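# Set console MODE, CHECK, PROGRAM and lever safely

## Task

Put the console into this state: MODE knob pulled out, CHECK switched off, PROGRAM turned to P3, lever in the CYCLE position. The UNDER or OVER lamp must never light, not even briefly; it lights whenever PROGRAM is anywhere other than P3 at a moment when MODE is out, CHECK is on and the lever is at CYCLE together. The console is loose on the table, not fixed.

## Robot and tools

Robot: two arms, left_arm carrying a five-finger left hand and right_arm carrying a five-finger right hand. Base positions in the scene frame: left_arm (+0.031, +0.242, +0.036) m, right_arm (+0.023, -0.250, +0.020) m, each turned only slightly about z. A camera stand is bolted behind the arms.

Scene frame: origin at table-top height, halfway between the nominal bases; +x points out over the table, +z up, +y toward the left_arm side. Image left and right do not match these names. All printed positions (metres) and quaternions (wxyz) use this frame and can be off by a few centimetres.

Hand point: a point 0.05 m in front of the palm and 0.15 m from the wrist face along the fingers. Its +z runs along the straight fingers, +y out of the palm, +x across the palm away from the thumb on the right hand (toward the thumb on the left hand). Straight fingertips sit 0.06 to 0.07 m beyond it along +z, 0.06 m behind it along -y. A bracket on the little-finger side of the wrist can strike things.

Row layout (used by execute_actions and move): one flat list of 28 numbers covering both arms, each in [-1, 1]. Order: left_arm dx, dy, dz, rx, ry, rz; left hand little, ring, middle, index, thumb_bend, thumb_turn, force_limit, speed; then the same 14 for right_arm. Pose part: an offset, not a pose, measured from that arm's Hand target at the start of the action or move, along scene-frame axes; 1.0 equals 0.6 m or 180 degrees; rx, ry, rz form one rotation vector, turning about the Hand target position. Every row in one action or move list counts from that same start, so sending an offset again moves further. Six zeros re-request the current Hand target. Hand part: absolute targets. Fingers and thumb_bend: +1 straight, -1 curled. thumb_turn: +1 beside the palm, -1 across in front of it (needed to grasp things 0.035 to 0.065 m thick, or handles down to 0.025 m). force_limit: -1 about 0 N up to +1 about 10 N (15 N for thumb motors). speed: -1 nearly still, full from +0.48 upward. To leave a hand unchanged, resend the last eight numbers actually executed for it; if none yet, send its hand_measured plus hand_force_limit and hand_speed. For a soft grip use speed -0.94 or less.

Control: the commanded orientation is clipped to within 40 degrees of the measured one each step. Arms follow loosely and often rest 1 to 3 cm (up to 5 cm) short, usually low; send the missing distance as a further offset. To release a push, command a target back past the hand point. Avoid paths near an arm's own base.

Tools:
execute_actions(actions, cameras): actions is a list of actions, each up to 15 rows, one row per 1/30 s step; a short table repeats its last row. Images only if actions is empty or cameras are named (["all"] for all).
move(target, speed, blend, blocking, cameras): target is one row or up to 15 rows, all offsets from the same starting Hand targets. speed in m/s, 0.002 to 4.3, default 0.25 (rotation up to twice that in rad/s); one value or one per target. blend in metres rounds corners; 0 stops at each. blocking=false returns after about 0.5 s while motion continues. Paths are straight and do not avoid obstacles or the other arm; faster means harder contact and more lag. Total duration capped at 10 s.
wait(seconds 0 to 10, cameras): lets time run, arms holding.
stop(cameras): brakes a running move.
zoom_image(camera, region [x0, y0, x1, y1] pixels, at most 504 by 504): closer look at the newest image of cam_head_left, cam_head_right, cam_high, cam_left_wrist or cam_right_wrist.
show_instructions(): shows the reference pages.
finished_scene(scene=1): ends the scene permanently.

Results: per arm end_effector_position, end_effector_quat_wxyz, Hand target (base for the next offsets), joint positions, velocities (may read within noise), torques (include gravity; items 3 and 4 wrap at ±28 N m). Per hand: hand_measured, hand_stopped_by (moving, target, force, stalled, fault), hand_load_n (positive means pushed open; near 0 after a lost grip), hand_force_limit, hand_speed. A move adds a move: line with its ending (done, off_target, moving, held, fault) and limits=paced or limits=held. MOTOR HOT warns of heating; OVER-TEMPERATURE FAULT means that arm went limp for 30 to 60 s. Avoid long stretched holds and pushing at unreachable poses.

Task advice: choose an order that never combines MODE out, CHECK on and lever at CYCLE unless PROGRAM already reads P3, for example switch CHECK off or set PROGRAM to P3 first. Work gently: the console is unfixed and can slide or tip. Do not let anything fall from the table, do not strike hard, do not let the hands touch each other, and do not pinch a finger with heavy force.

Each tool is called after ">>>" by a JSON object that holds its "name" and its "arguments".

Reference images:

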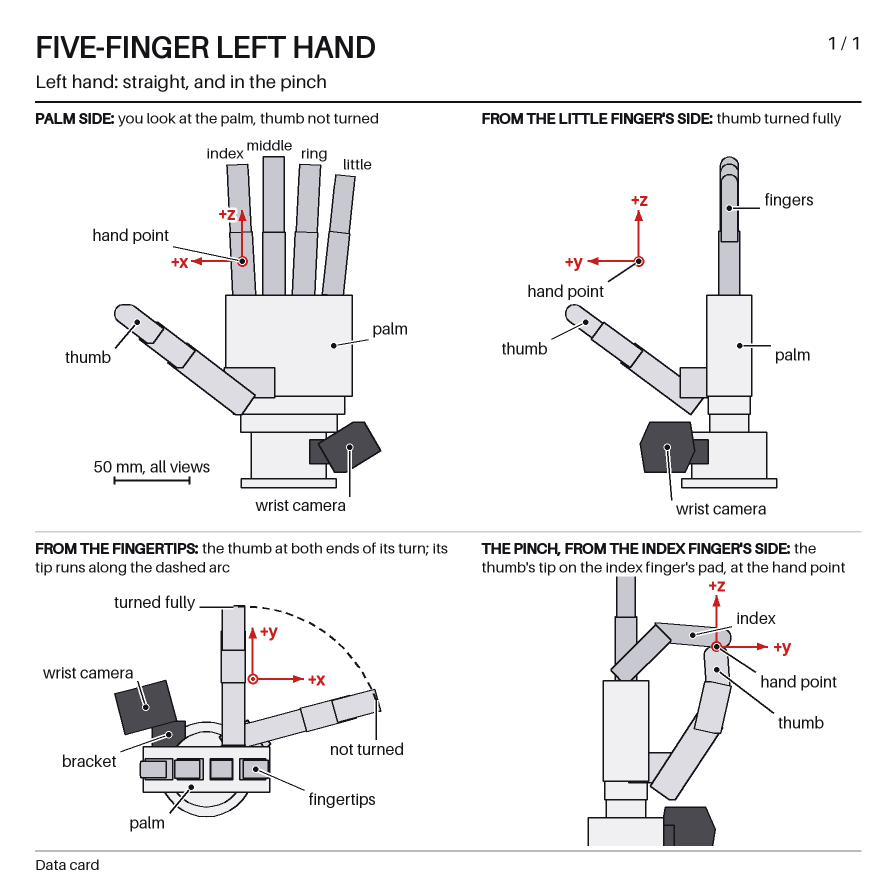

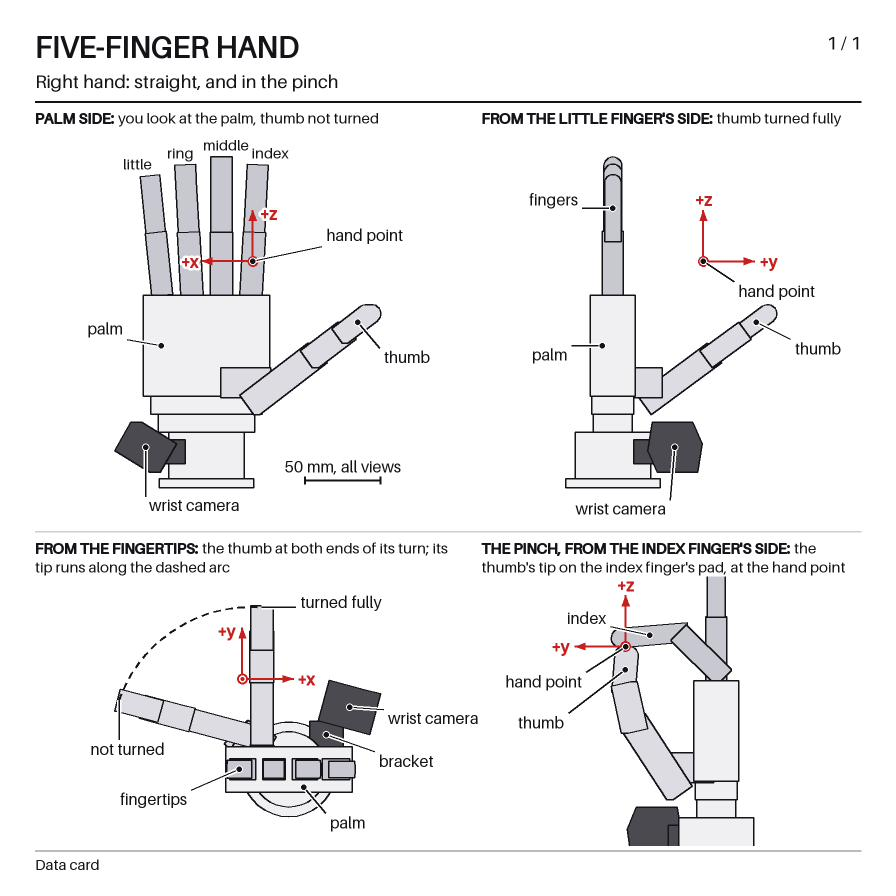

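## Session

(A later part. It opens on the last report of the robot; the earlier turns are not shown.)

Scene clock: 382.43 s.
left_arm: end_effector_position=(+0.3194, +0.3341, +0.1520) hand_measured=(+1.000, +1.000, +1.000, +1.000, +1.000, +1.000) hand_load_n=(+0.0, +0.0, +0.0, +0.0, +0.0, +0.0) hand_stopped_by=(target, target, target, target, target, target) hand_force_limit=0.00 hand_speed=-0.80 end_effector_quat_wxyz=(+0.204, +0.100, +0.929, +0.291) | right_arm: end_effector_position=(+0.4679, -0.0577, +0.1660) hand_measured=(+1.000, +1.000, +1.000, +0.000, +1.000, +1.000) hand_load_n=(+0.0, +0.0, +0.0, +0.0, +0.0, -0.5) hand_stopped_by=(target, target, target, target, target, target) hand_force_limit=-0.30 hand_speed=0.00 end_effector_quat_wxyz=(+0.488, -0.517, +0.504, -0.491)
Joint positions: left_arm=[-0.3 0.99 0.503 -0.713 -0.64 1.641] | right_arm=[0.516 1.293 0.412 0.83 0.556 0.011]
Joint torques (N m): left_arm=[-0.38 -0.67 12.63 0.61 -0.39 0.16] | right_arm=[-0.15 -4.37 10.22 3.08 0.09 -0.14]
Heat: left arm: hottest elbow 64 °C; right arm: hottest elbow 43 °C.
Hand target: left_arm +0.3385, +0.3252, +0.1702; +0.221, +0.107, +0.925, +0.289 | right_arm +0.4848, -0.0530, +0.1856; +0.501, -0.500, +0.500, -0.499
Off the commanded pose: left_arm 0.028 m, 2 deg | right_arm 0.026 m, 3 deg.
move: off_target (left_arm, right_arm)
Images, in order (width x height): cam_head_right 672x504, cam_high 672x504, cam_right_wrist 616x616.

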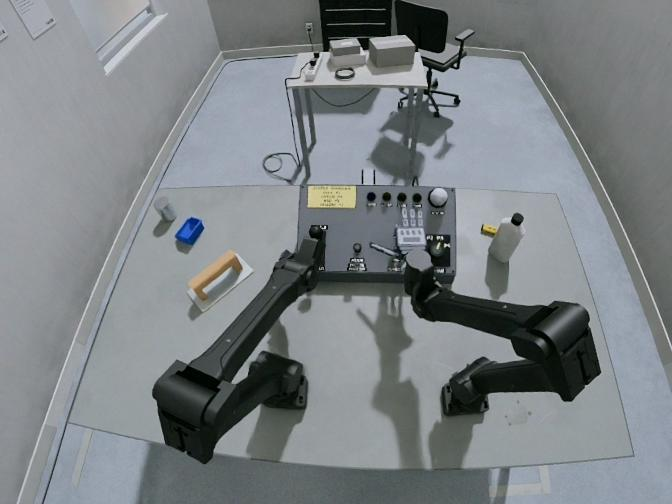

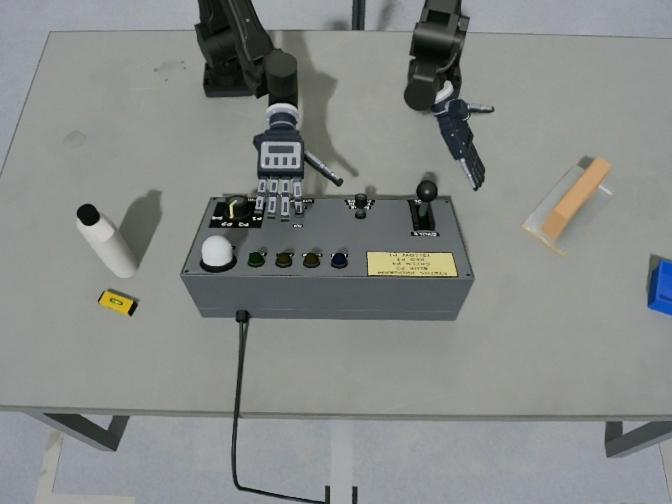

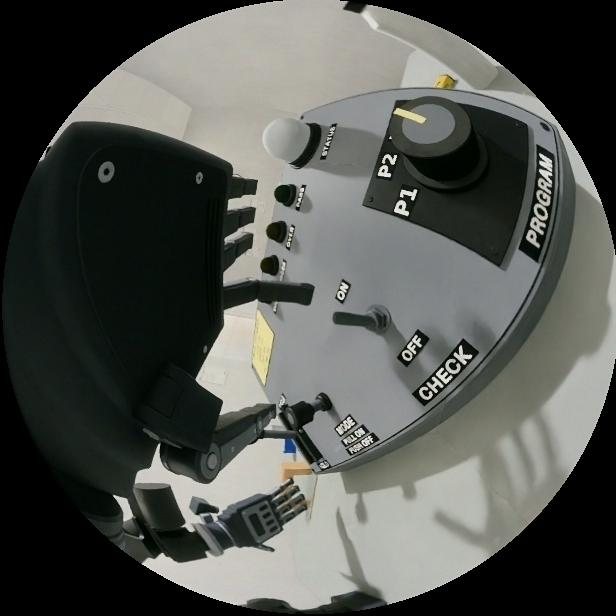

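>>> {"name": "move", "arguments": {"target": [0, 0, 0, 0, 0, 0, 1, 1, 1, 1, 1, 1, 0, -0.8, -0.018, 0, -0.040, 0, 0, 0, 1, 1, 1, 0.0, 1, 1, -0.3, 0.0], "speed": 0.1, "cameras": ["cam_high", "cam_head_right", "cam_right_wrist"]}}

>>> {"name": "zoom_image", "arguments": {"camera": "cam_high", "region": [230, 130, 380, 240]}}

>>> {"name": "zoom_image", "arguments": {"camera": "cam_right_wrist", "region": [220, 220, 470, 470]}}

Scene clock: 403.70 s.
left_arm: end_effector_position=(+0.3195, +0.3341, +0.1521) hand_measured=(+1.000, +1.000, +1.000, +1.000, +1.000, +1.000) hand_load_n=(+0.0, +0.0, +0.0, +0.0, +0.0, +0.0) hand_stopped_by=(target, target, target, target, target, target) hand_force_limit=0.00 hand_speed=-0.80 end_effector_quat_wxyz=(+0.204, +0.101, +0.929, +0.291) | right_arm: end_effector_position=(+0.4753, -0.0562, +0.1637) hand_measured=(+1.000, +1.000, +1.000, +0.000, +1.000, +1.000) hand_load_n=(+0.0, +0.0, +0.0, +0.0, +0.0, +0.0) hand_stopped_by=(target, target, target, target, target, target) hand_force_limit=-0.30 hand_speed=0.00 end_effector_quat_wxyz=(+0.499, -0.499, +0.504, -0.498)
Joint positions: left_arm=[-0.3 0.99 0.503 -0.713 -0.64 1.642] | right_arm=[0.516 1.357 0.412 0.938 0.571 0.011]
Joint torques (N m): left_arm=[-0.67 -1.08 12.57 0.4 -0.44 0.17] | right_arm=[1.2 -4.72 6.31 3.08 0.16 -0.13]
Heat: left arm: hottest elbow 61 °C; right arm: hottest elbow 45 °C.
Hand target: left_arm +0.3385, +0.3252, +0.1702; +0.221, +0.107, +0.925, +0.289 | right_arm +0.4740, -0.0529, +0.1616; +0.501, -0.500, +0.500, -0.499
Off the commanded pose: left_arm 0.028 m, 2 deg | right_arm 0.004 m, 1 deg.
move: off_target (left_arm)
Images, in order (width x height): cam_head_right 672x504, cam_high 672x504, cam_right_wrist 616x616.

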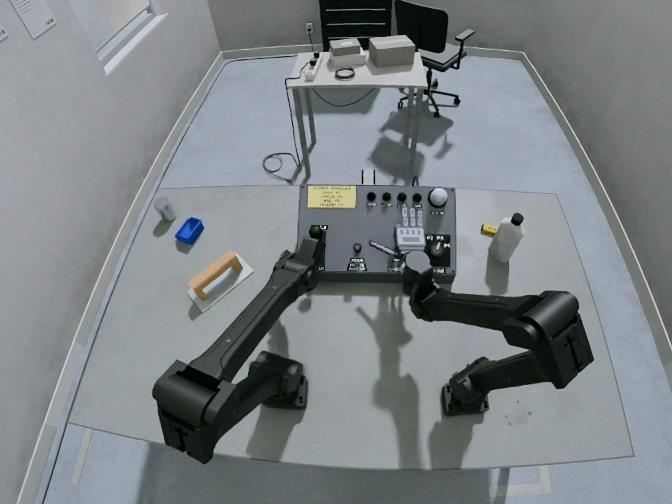

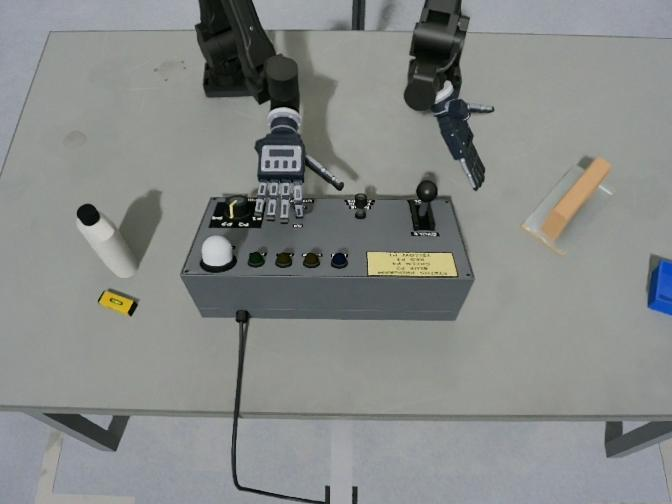

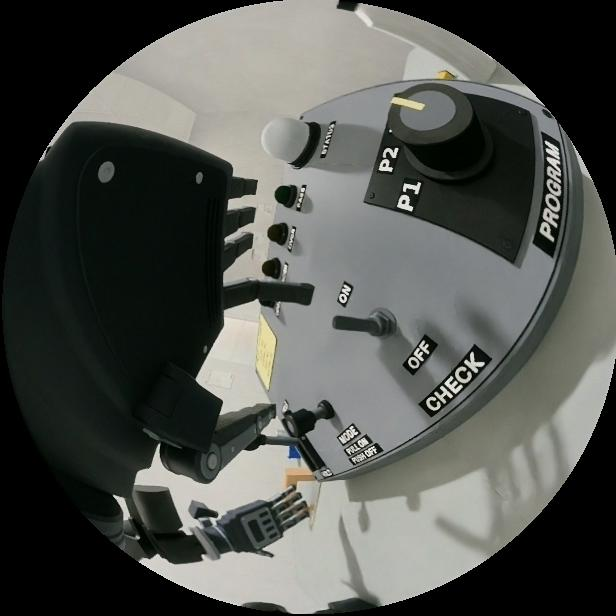

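Scaled by 3.360.

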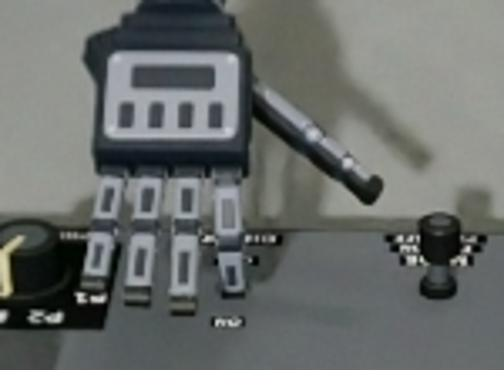

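Scaled by 2.016 from the camera's 616x616 image, which has a finer 880x880 frame.

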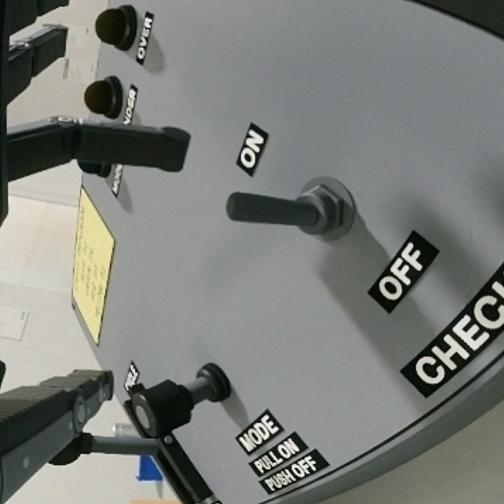

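>>> {"name": "move", "arguments": {"target": [0, 0, 0, 0, 0, 0, 1, 1, 1, 1, 1, 1, 0, -0.8, -0.033, 0, -0.047, 0, 0, 0, 1, 1, 1, 0.0, 1, 1, -0.3, 0.0], "speed": 0.1, "cameras": ["cam_high", "cam_right_wrist"]}}

>>> {"name": "zoom_image", "arguments": {"camera": "cam_high", "region": [230, 130, 380, 240]}}

>>> {"name": "zoom_image", "arguments": {"camera": "cam_right_wrist", "region": [220, 220, 470, 470]}}

Scene clock: 415.60 s.
left_arm: end_effector_position=(+0.3195, +0.3341, +0.1521) hand_measured=(+1.000, +1.000, +1.000, +1.000, +1.000, +1.000) hand_load_n=(+0.5, +0.0, +0.0, +0.0, +0.0, +0.0) hand_stopped_by=(target, target, target, target, target, target) hand_force_limit=0.00 hand_speed=-0.80 end_effector_quat_wxyz=(+0.204, +0.101, +0.929, +0.291) | right_arm: end_effector_position=(+0.4557, -0.0576, +0.1343) hand_measured=(+1.000, +1.000, +1.000, +0.000, +1.000, +1.000) hand_load_n=(+0.0, -0.5, -0.5, -0.5, +0.0, +0.0) hand_stopped_by=(target, target, target, target, target, target) hand_force_limit=-0.30 hand_speed=0.00 end_effector_quat_wxyz=(+0.498, -0.498, +0.505, -0.499)
Joint positions: left_arm=[-0.3 0.99 0.503 -0.713 -0.64 1.642] | right_arm=[0.55 1.435 0.346 1.08 0.609 0.011]
Joint torques (N m): left_arm=[-1.2 -1.49 12.42 0.36 -0.42 0.14] | right_arm=[1.38 -4.89 5.53 3.08 0.16 -0.13]
Heat: left arm: hottest elbow 60 °C; right arm: hottest elbow 43 °C.
Hand target: left_arm +0.3385, +0.3252, +0.1702; +0.221, +0.107, +0.925, +0.289 | right_arm +0.4543, -0.0530, +0.1334; +0.501, -0.500, +0.500, -0.499
Off the commanded pose: left_arm 0.028 m, 2 deg | right_arm 0.005 m, 1 deg.
move: off_target (left_arm)
Images, in order (width x height): cam_high 672x504, cam_right_wrist 616x616.

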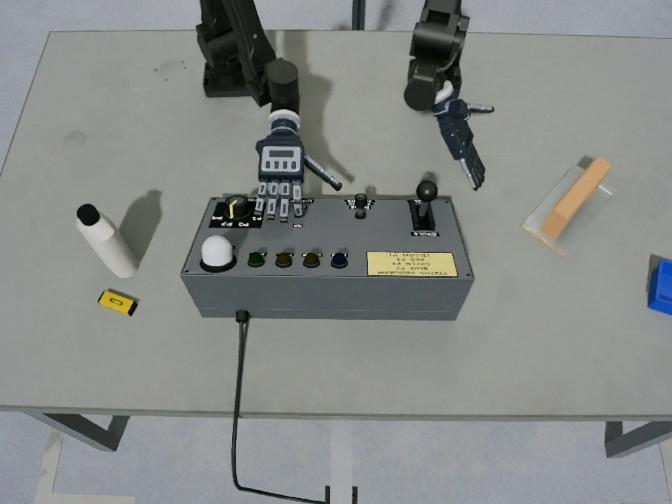

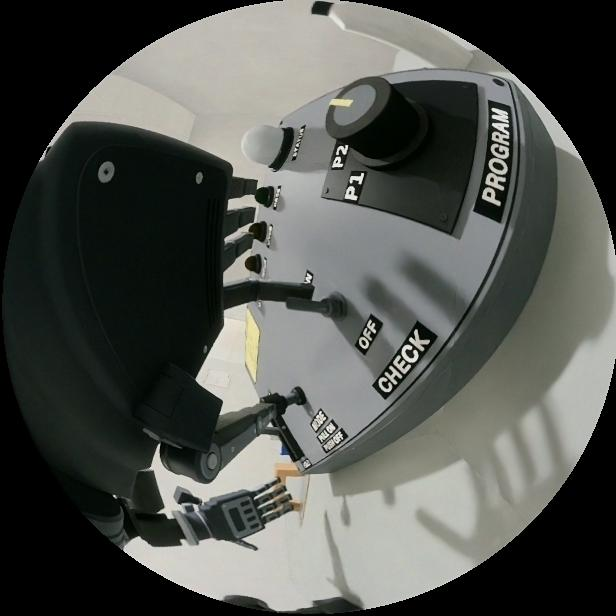

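Scaled by 3.360.

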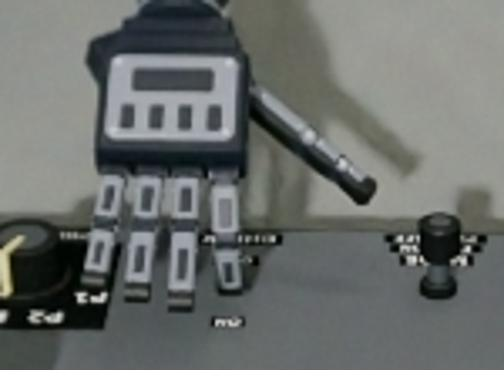

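Scaled by 2.016 from the camera's 616x616 image, which has a finer 880x880 frame.

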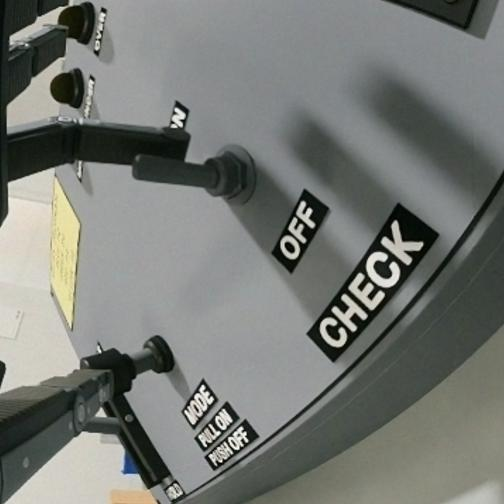

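>>> {"name": "move", "arguments": {"target": [0, 0, 0, 0, 0, 0, 1, 1, 1, 1, 1, 1, 0, -0.8, -0.050, 0, 0, 0, 0, 0, 1, 1, 1, 0.0, 1, 1, -0.3, 0.0], "speed": 0.08, "cameras": ["cam_high", "cam_right_wrist"]}}

>>> {"name": "zoom_image", "arguments": {"camera": "cam_high", "region": [230, 130, 380, 240]}}

>>> {"name": "zoom_image", "arguments": {"camera": "cam_right_wrist", "region": [220, 220, 470, 470]}}

Scene clock: 430.13 s.
left_arm: end_effector_position=(+0.3195, +0.3341, +0.1521) hand_measured=(+1.000, +1.000, +1.000, +1.000, +1.000, +1.000) hand_load_n=(+0.0, +0.0, +0.0, +0.0, +0.0, +0.0) hand_stopped_by=(target, target, target, target, target, target) hand_force_limit=0.00 hand_speed=-0.80 end_effector_quat_wxyz=(+0.204, +0.101, +0.929, +0.291) | right_arm: end_effector_position=(+0.4410, -0.0595, +0.1392) hand_measured=(+1.000, +1.000, +1.000, +0.002, +1.000, +1.000) hand_load_n=(+0.0, +0.0, +0.0, +12.0, +0.0, +0.0) hand_stopped_by=(target, target, target, target, target, target) hand_force_limit=-0.30 hand_speed=0.00 end_effector_quat_wxyz=(+0.498, -0.485, +0.510, -0.506)
Joint positions: left_arm=[-0.3 0.99 0.503 -0.713 -0.64 1.642] | right_arm=[0.591 1.405 0.315 1.1 0.676 0.011]
Joint torques (N m): left_arm=[-0.85 -1.55 12.53 0.21 -0.41 0.15] | right_arm=[3.08 -6.24 2.92 2.36 -0.04 -0.15]
Heat: left arm: hottest elbow 59 °C; right arm: hottest elbow 40 °C.
Hand target: left_arm +0.3385, +0.3252, +0.1702; +0.221, +0.107, +0.925, +0.289 | right_arm +0.4242, -0.0530, +0.1334; +0.501, -0.500, +0.500, -0.499
Off the commanded pose: left_arm 0.028 m, 2 deg | right_arm 0.019 m, 2 deg.
move: off_target (left_arm, right_arm)
Images, in order (width x height): cam_high 672x504, cam_right_wrist 616x616.

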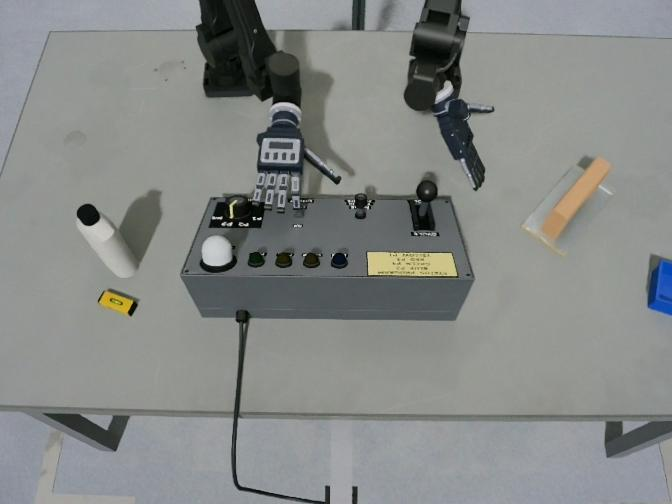

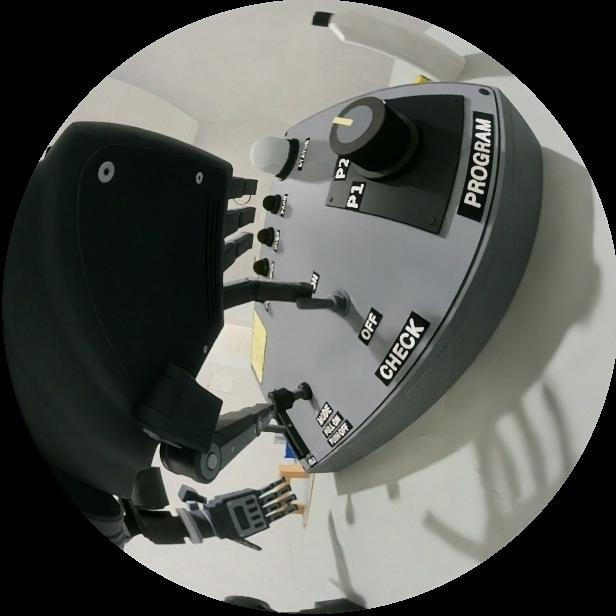

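Scaled by 3.360.

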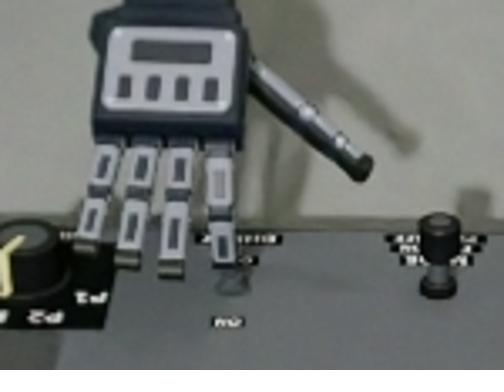

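Scaled by 2.016 from the camera's 616x616 image, which has a finer 880x880 frame.

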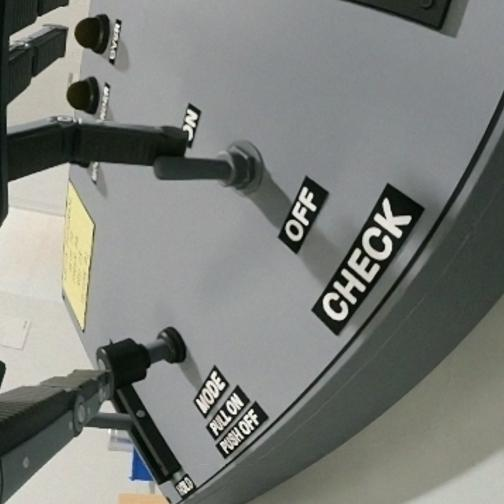

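>>> {"name": "zoom_image", "arguments": {"camera": "cam_right_wrist", "region": [260, 250, 400, 390]}}

>>> {"name": "wait", "arguments": {"seconds": 0.5, "cameras": ["cam_head_left", "cam_right_wrist"]}}

>>> {"name": "zoom_image", "arguments": {"camera": "cam_head_left", "region": [340, 190, 460, 290]}}

Scaled by 3.600 from the camera's 616x616 image, which has a finer 880x880 frame.

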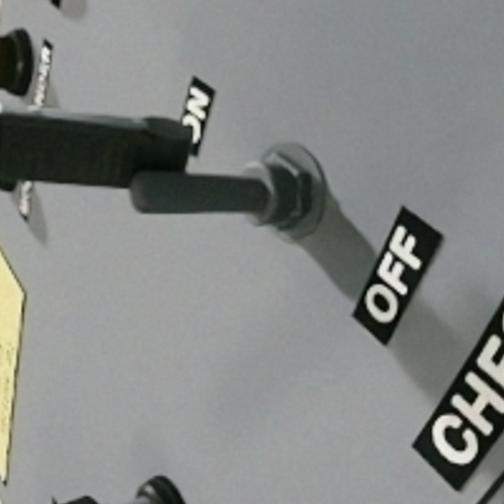

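Scene clock: 441.33 s.
left_arm: end_effector_position=(+0.3195, +0.3341, +0.1521) hand_measured=(+1.000, +1.000, +1.000, +1.000, +1.000, +1.000) hand_load_n=(+0.0, +0.0, +0.0, +0.0, +0.0, +0.0) hand_stopped_by=(target, target, target, target, target, target) hand_force_limit=0.00 hand_speed=-0.80 end_effector_quat_wxyz=(+0.204, +0.101, +0.929, +0.291) | right_arm: end_effector_position=(+0.4410, -0.0596, +0.1392) hand_measured=(+1.000, +1.000, +1.000, +0.002, +1.000, +1.000) hand_load_n=(+0.0, +0.0, +0.0, +11.5, +0.0, -0.5) hand_stopped_by=(target, target, target, target, target, target) hand_force_limit=-0.30 hand_speed=0.00 end_effector_quat_wxyz=(+0.498, -0.485, +0.511, -0.506)
Joint positions: left_arm=[-0.3 0.99 0.503 -0.713 -0.64 1.642] | right_arm=[0.591 1.405 0.315 1.1 0.676 0.011]
Joint torques (N m): left_arm=[-1.14 -1.03 12.59 0.47 -0.39 0.17] | right_arm=[3.14 -6.18 2.92 2.51 -0.06 -0.12]
Heat: left arm: hottest elbow 59 °C; right arm: hottest elbow 38 °C.
Hand target: left_arm +0.3385, +0.3252, +0.1702; +0.221, +0.107, +0.925, +0.289 | right_arm +0.4242, -0.0531, +0.1333; +0.501, -0.500, +0.500, -0.499
Off the commanded pose: left_arm 0.028 m, 2 deg | right_arm 0.019 m, 2 deg.
wait: 0.50 s; at rest from the start
Images, in order (width x height): cam_head_left 672x504, cam_right_wrist 616x616.

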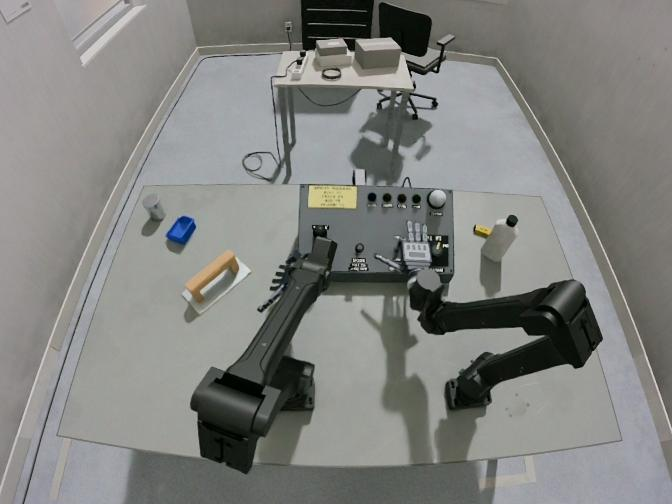

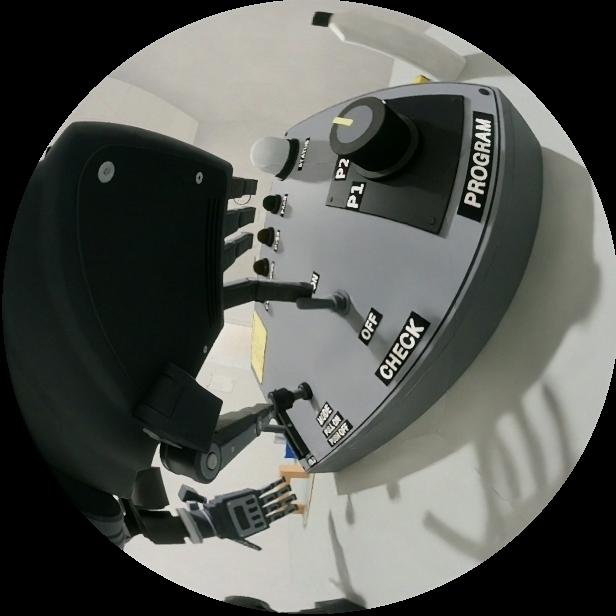

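Scaled by 4.200.

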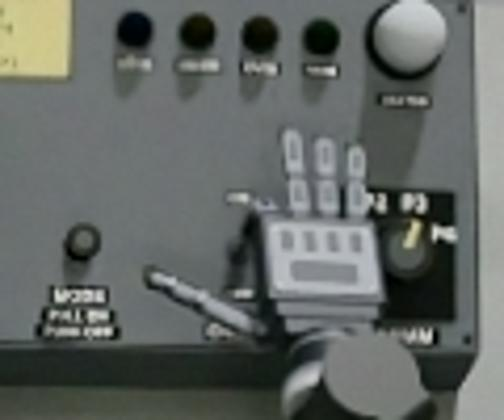

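>>> {"name": "move", "arguments": {"target": [0, 0, 0, 0, 0, 0, 1, 1, 1, 1, 1, 1, 0, -0.8, -0.02, 0, -0.008, 0, 0, 0, 1, 1, 1, 0.0, 1, 1, -0.3, 0.0], "speed": 0.08, "cameras": ["cam_high", "cam_right_wrist"]}}

>>> {"name": "zoom_image", "arguments": {"camera": "cam_right_wrist", "region": [260, 250, 400, 390]}}

Scene clock: 454.93 s.
left_arm: end_effector_position=(+0.3195, +0.3341, +0.1521) hand_measured=(+1.000, +1.000, +1.000, +1.000, +1.000, +1.000) hand_load_n=(+0.0, +0.0, +0.0, +0.0, +0.0, +0.0) hand_stopped_by=(target, target, target, target, target, target) hand_force_limit=0.00 hand_speed=-0.80 end_effector_quat_wxyz=(+0.204, +0.101, +0.929, +0.291) | right_arm: end_effector_position=(+0.4244, -0.0554, +0.1395) hand_measured=(+1.000, +1.000, +1.000, +0.000, +1.000, +1.000) hand_load_n=(+0.0, +0.0, +0.0, +6.5, +0.0, +0.0) hand_stopped_by=(target, target, target, target, target, target) hand_force_limit=-0.30 hand_speed=0.00 end_effector_quat_wxyz=(+0.507, -0.482, +0.507, -0.503)
Joint positions: left_arm=[-0.3 0.99 0.503 -0.713 -0.64 1.642] | right_arm=[0.632 1.39 0.28 1.137 0.705 0.012]
Joint torques (N m): left_arm=[-0.73 -1.26 12.56 0.25 -0.42 0.17] | right_arm=[2.61 -5.07 3.29 1.95 -0.02 -0.16]
Heat: left arm: hottest elbow 58 °C; right arm: hottest elbow 36 °C.
Hand target: left_arm +0.3385, +0.3252, +0.1702; +0.221, +0.107, +0.925, +0.289 | right_arm +0.4121, -0.0530, +0.1285; +0.501, -0.500, +0.500, -0.499
Off the commanded pose: left_arm 0.028 m, 2 deg | right_arm 0.017 m, 2 deg.
move: off_target (left_arm, right_arm)
Images, in order (width x height): cam_high 672x504, cam_right_wrist 616x616.

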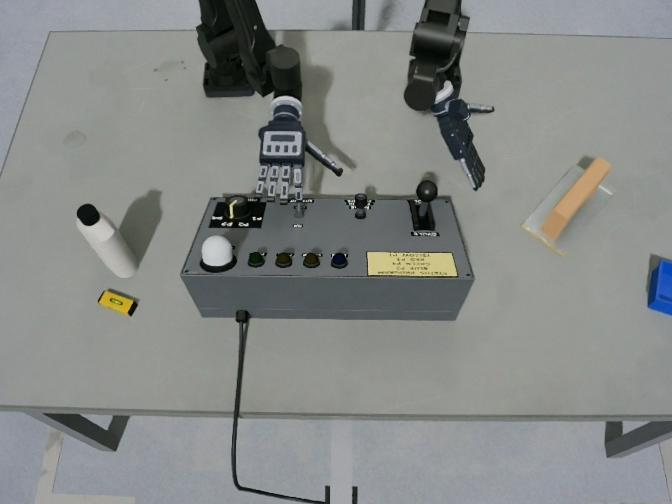

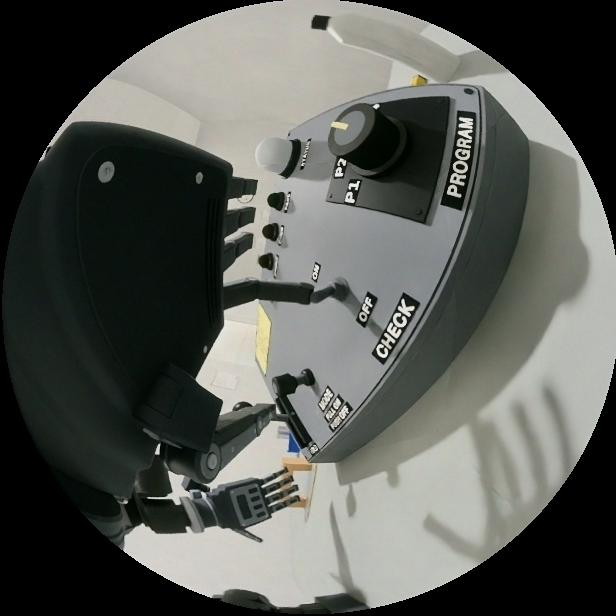

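Scaled by 3.600 from the camera's 616x616 image, which has a finer 880x880 frame.

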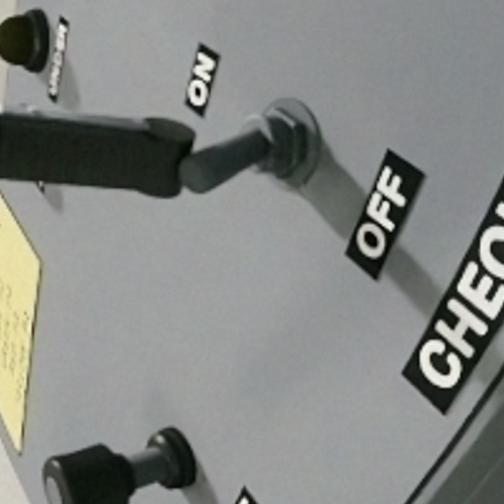

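>>> {"name": "zoom_image", "arguments": {"camera": "cam_high", "region": [260, 170, 380, 240]}}

Scaled by 4.200.

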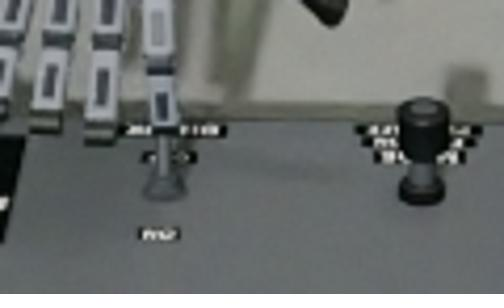

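>>> {"name": "move", "arguments": {"target": [0, 0, 0, 0, 0, 0, 1, 1, 1, 1, 1, 1, 0, -0.8, -0.02, 0, -0.015, 0, 0, 0, 1, 1, 1, 0.0, 1, 1, -0.3, 0.0], "speed": 0.08, "cameras": ["cam_high", "cam_right_wrist"]}}

>>> {"name": "zoom_image", "arguments": {"camera": "cam_right_wrist", "region": [260, 250, 400, 390]}}

>>> {"name": "zoom_image", "arguments": {"camera": "cam_high", "region": [260, 170, 380, 240]}}

Scene clock: 470.43 s.
left_arm: end_effector_position=(+0.3195, +0.3341, +0.1521) hand_measured=(+1.000, +1.000, +1.000, +1.000, +1.000, +1.000) hand_load_n=(+0.0, +0.0, +0.0, +0.0, +0.0, +0.0) hand_stopped_by=(target, target, target, target, target, target) hand_force_limit=0.00 hand_speed=-0.80 end_effector_quat_wxyz=(+0.204, +0.101, +0.929, +0.291) | right_arm: end_effector_position=(+0.4010, -0.0571, +0.1197) hand_measured=(+1.000, +1.000, +1.000, +0.000, +1.000, +1.000) hand_load_n=(+0.0, +0.0, +0.0, +0.0, +0.0, +0.0) hand_stopped_by=(target, target, target, target, target, target) hand_force_limit=-0.30 hand_speed=0.00 end_effector_quat_wxyz=(+0.499, -0.498, +0.504, -0.499)
Joint positions: left_arm=[-0.3 0.99 0.503 -0.713 -0.64 1.642] | right_arm=[0.677 1.41 0.224 1.179 0.734 0.011]
Joint torques (N m): left_arm=[-0.62 -1.49 12.66 0.65 -0.41 0.16] | right_arm=[1.44 -4.01 4.89 2.62 0.17 -0.13]
Heat: left arm: hottest elbow 58 °C; right arm: hottest elbow 35 °C.
Hand target: left_arm +0.3385, +0.3252, +0.1702; +0.221, +0.107, +0.925, +0.289 | right_arm +0.4001, -0.0531, +0.1194; +0.501, -0.500, +0.500, -0.499
Off the commanded pose: left_arm 0.028 m, 2 deg | right_arm 0.004 m, 1 deg.
move: off_target (left_arm)
Images, in order (width x height): cam_high 672x504, cam_right_wrist 616x616.

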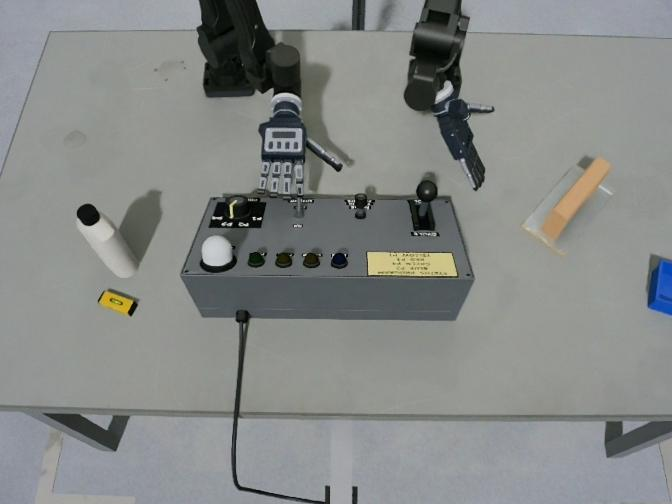

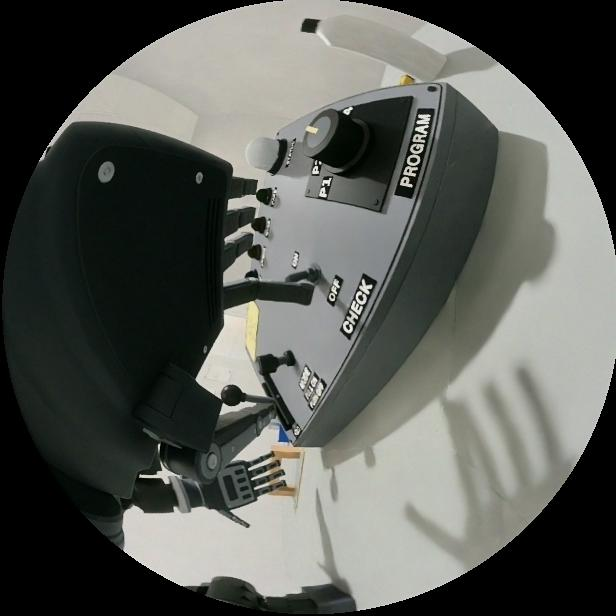

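Scaled by 3.600 from the camera's 616x616 image, which has a finer 880x880 frame.

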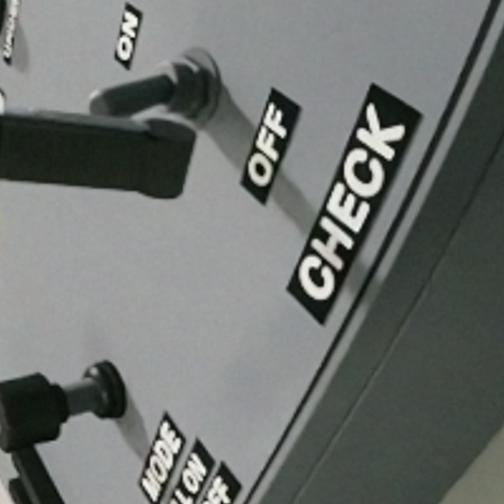

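Scaled by 4.200.

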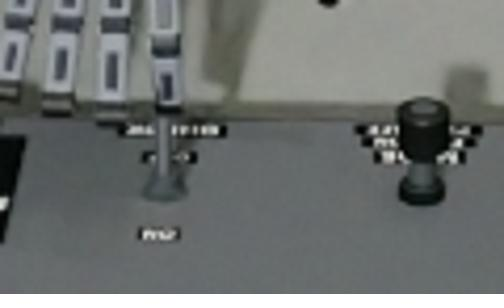

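>>> {"name": "move", "arguments": {"target": [[0, 0, 0, 0, 0, 0, 1, 1, 1, 1, 1, 1, 0, -0.8, 0, 0, 0.15, 0, 0, 0, 1, 1, 1, 0.0, 1, 1, -0.3, 0.0], [0, 0, 0, 0, 0, 0, 1, 1, 1, 1, 1, 1, 0, -0.8, 0.067, 0.193, 0.15, 0, -0.0833, 0, 1, 1, 0.2, 0.2, 0.1, -1, -0.3, 0.0]], "speed": 0.2, "blend": 0.02, "cameras": ["all"]}}

>>> {"name": "zoom_image", "arguments": {"camera": "cam_head_left", "region": [340, 190, 460, 290]}}

>>> {"name": "zoom_image", "arguments": {"camera": "cam_high", "region": [260, 150, 440, 240]}}

>>> {"name": "zoom_image", "arguments": {"camera": "cam_right_wrist", "region": [220, 180, 470, 430]}}

Scene clock: 544.07 s.
left_arm: end_effector_position=(+0.3195, +0.3341, +0.1521) hand_measured=(+1.000, +1.000, +1.000, +1.000, +1.000, +1.000) hand_load_n=(+0.5, +0.0, +0.0, +0.0, +0.0, -0.5) hand_stopped_by=(target, target, target, target, target, target) hand_force_limit=0.00 hand_speed=-0.80 end_effector_quat_wxyz=(+0.204, +0.101, +0.929, +0.291) | right_arm: end_effector_position=(+0.4364, +0.0508, +0.2002) hand_measured=(+1.000, +1.000, +0.200, +0.200, +0.100, -1.000) hand_load_n=(-0.5, +0.0, +0.0, +0.0, +0.0, +0.0) hand_stopped_by=(target, target, target, target, target, target) hand_force_limit=-0.30 hand_speed=0.00 end_effector_quat_wxyz=(+0.550, -0.441, +0.433, -0.562)
Joint positions: left_arm=[-0.3 0.99 0.503 -0.713 -0.64 1.642] | right_arm=[0.862 1.603 0.501 1.482 0.878 -0.318]
Joint torques (N m): left_arm=[-0.5 -1.32 12.52 0.2 -0.42 0.16] | right_arm=[1.44 -6.42 7.53 2.55 -0.22 -0.13]
Heat: left arm: hottest elbow 58 °C; right arm: hottest elbow 34 °C.
Hand target: left_arm +0.3385, +0.3252, +0.1702; +0.221, +0.107, +0.925, +0.289 | right_arm +0.4403, +0.0628, +0.2096; +0.562, -0.430, +0.430, -0.560
Off the commanded pose: left_arm 0.028 m, 2 deg | right_arm 0.016 m, 2 deg.
move: off_target (left_arm, right_arm); target 2's new numbers were sent with right_arm's hand 0.015 m and 2 deg from that target

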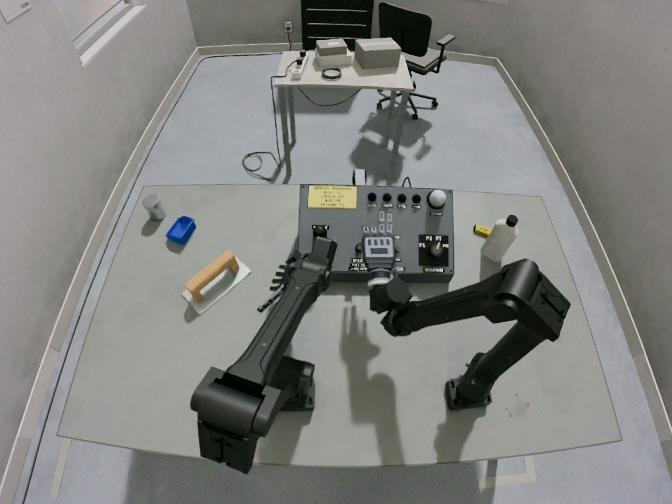

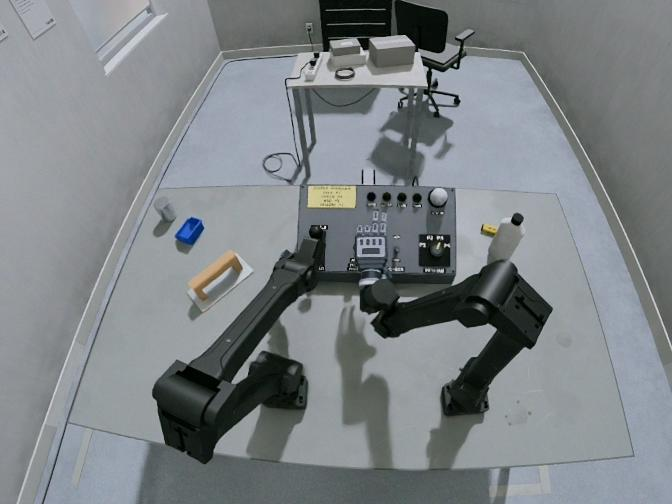

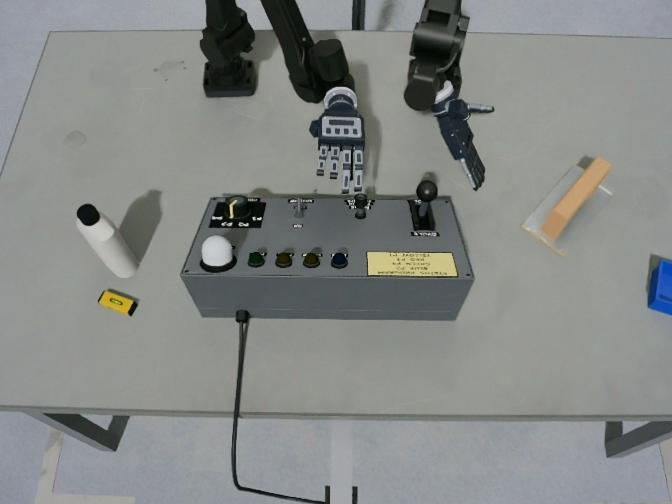

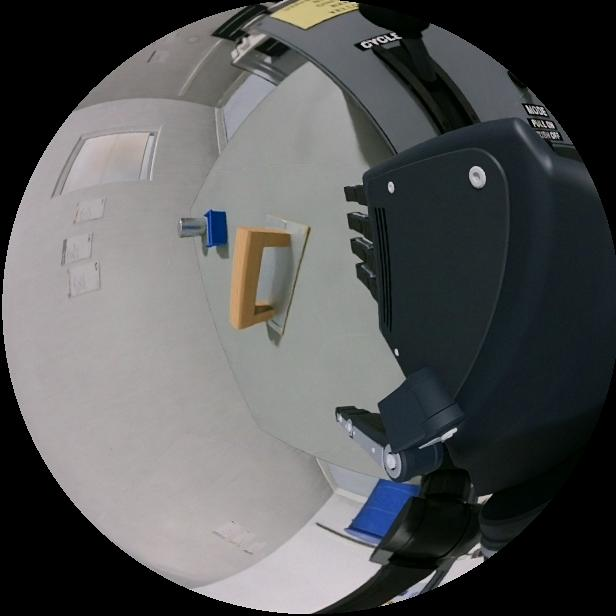

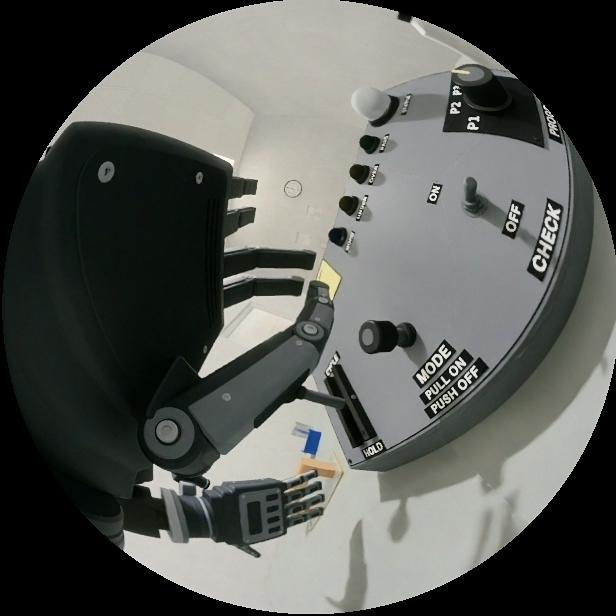

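Scaled by 4.200.

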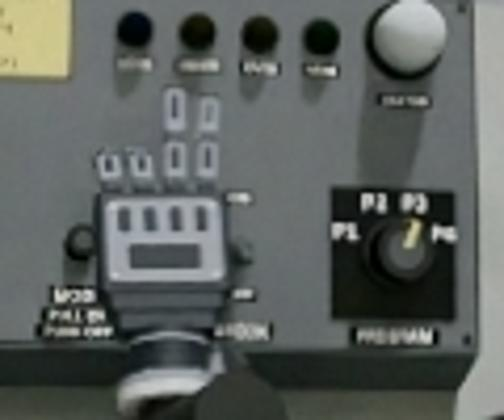

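Scaled by 2.800.

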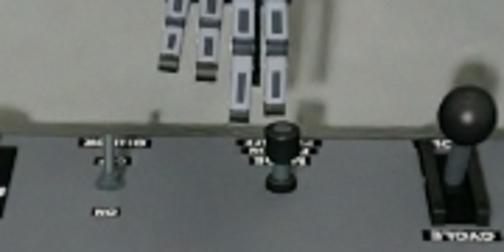

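Scaled by 2.016 from the camera's 616x616 image, which has a finer 880x880 frame.

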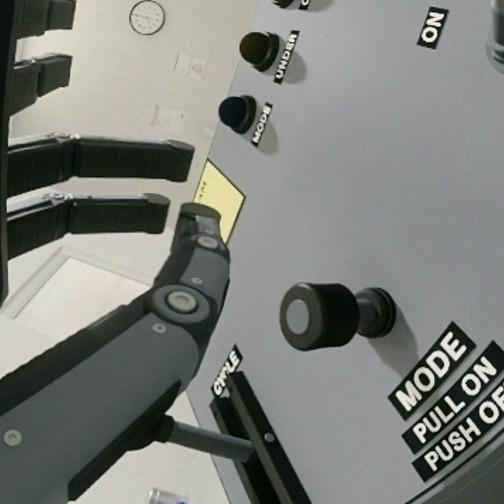

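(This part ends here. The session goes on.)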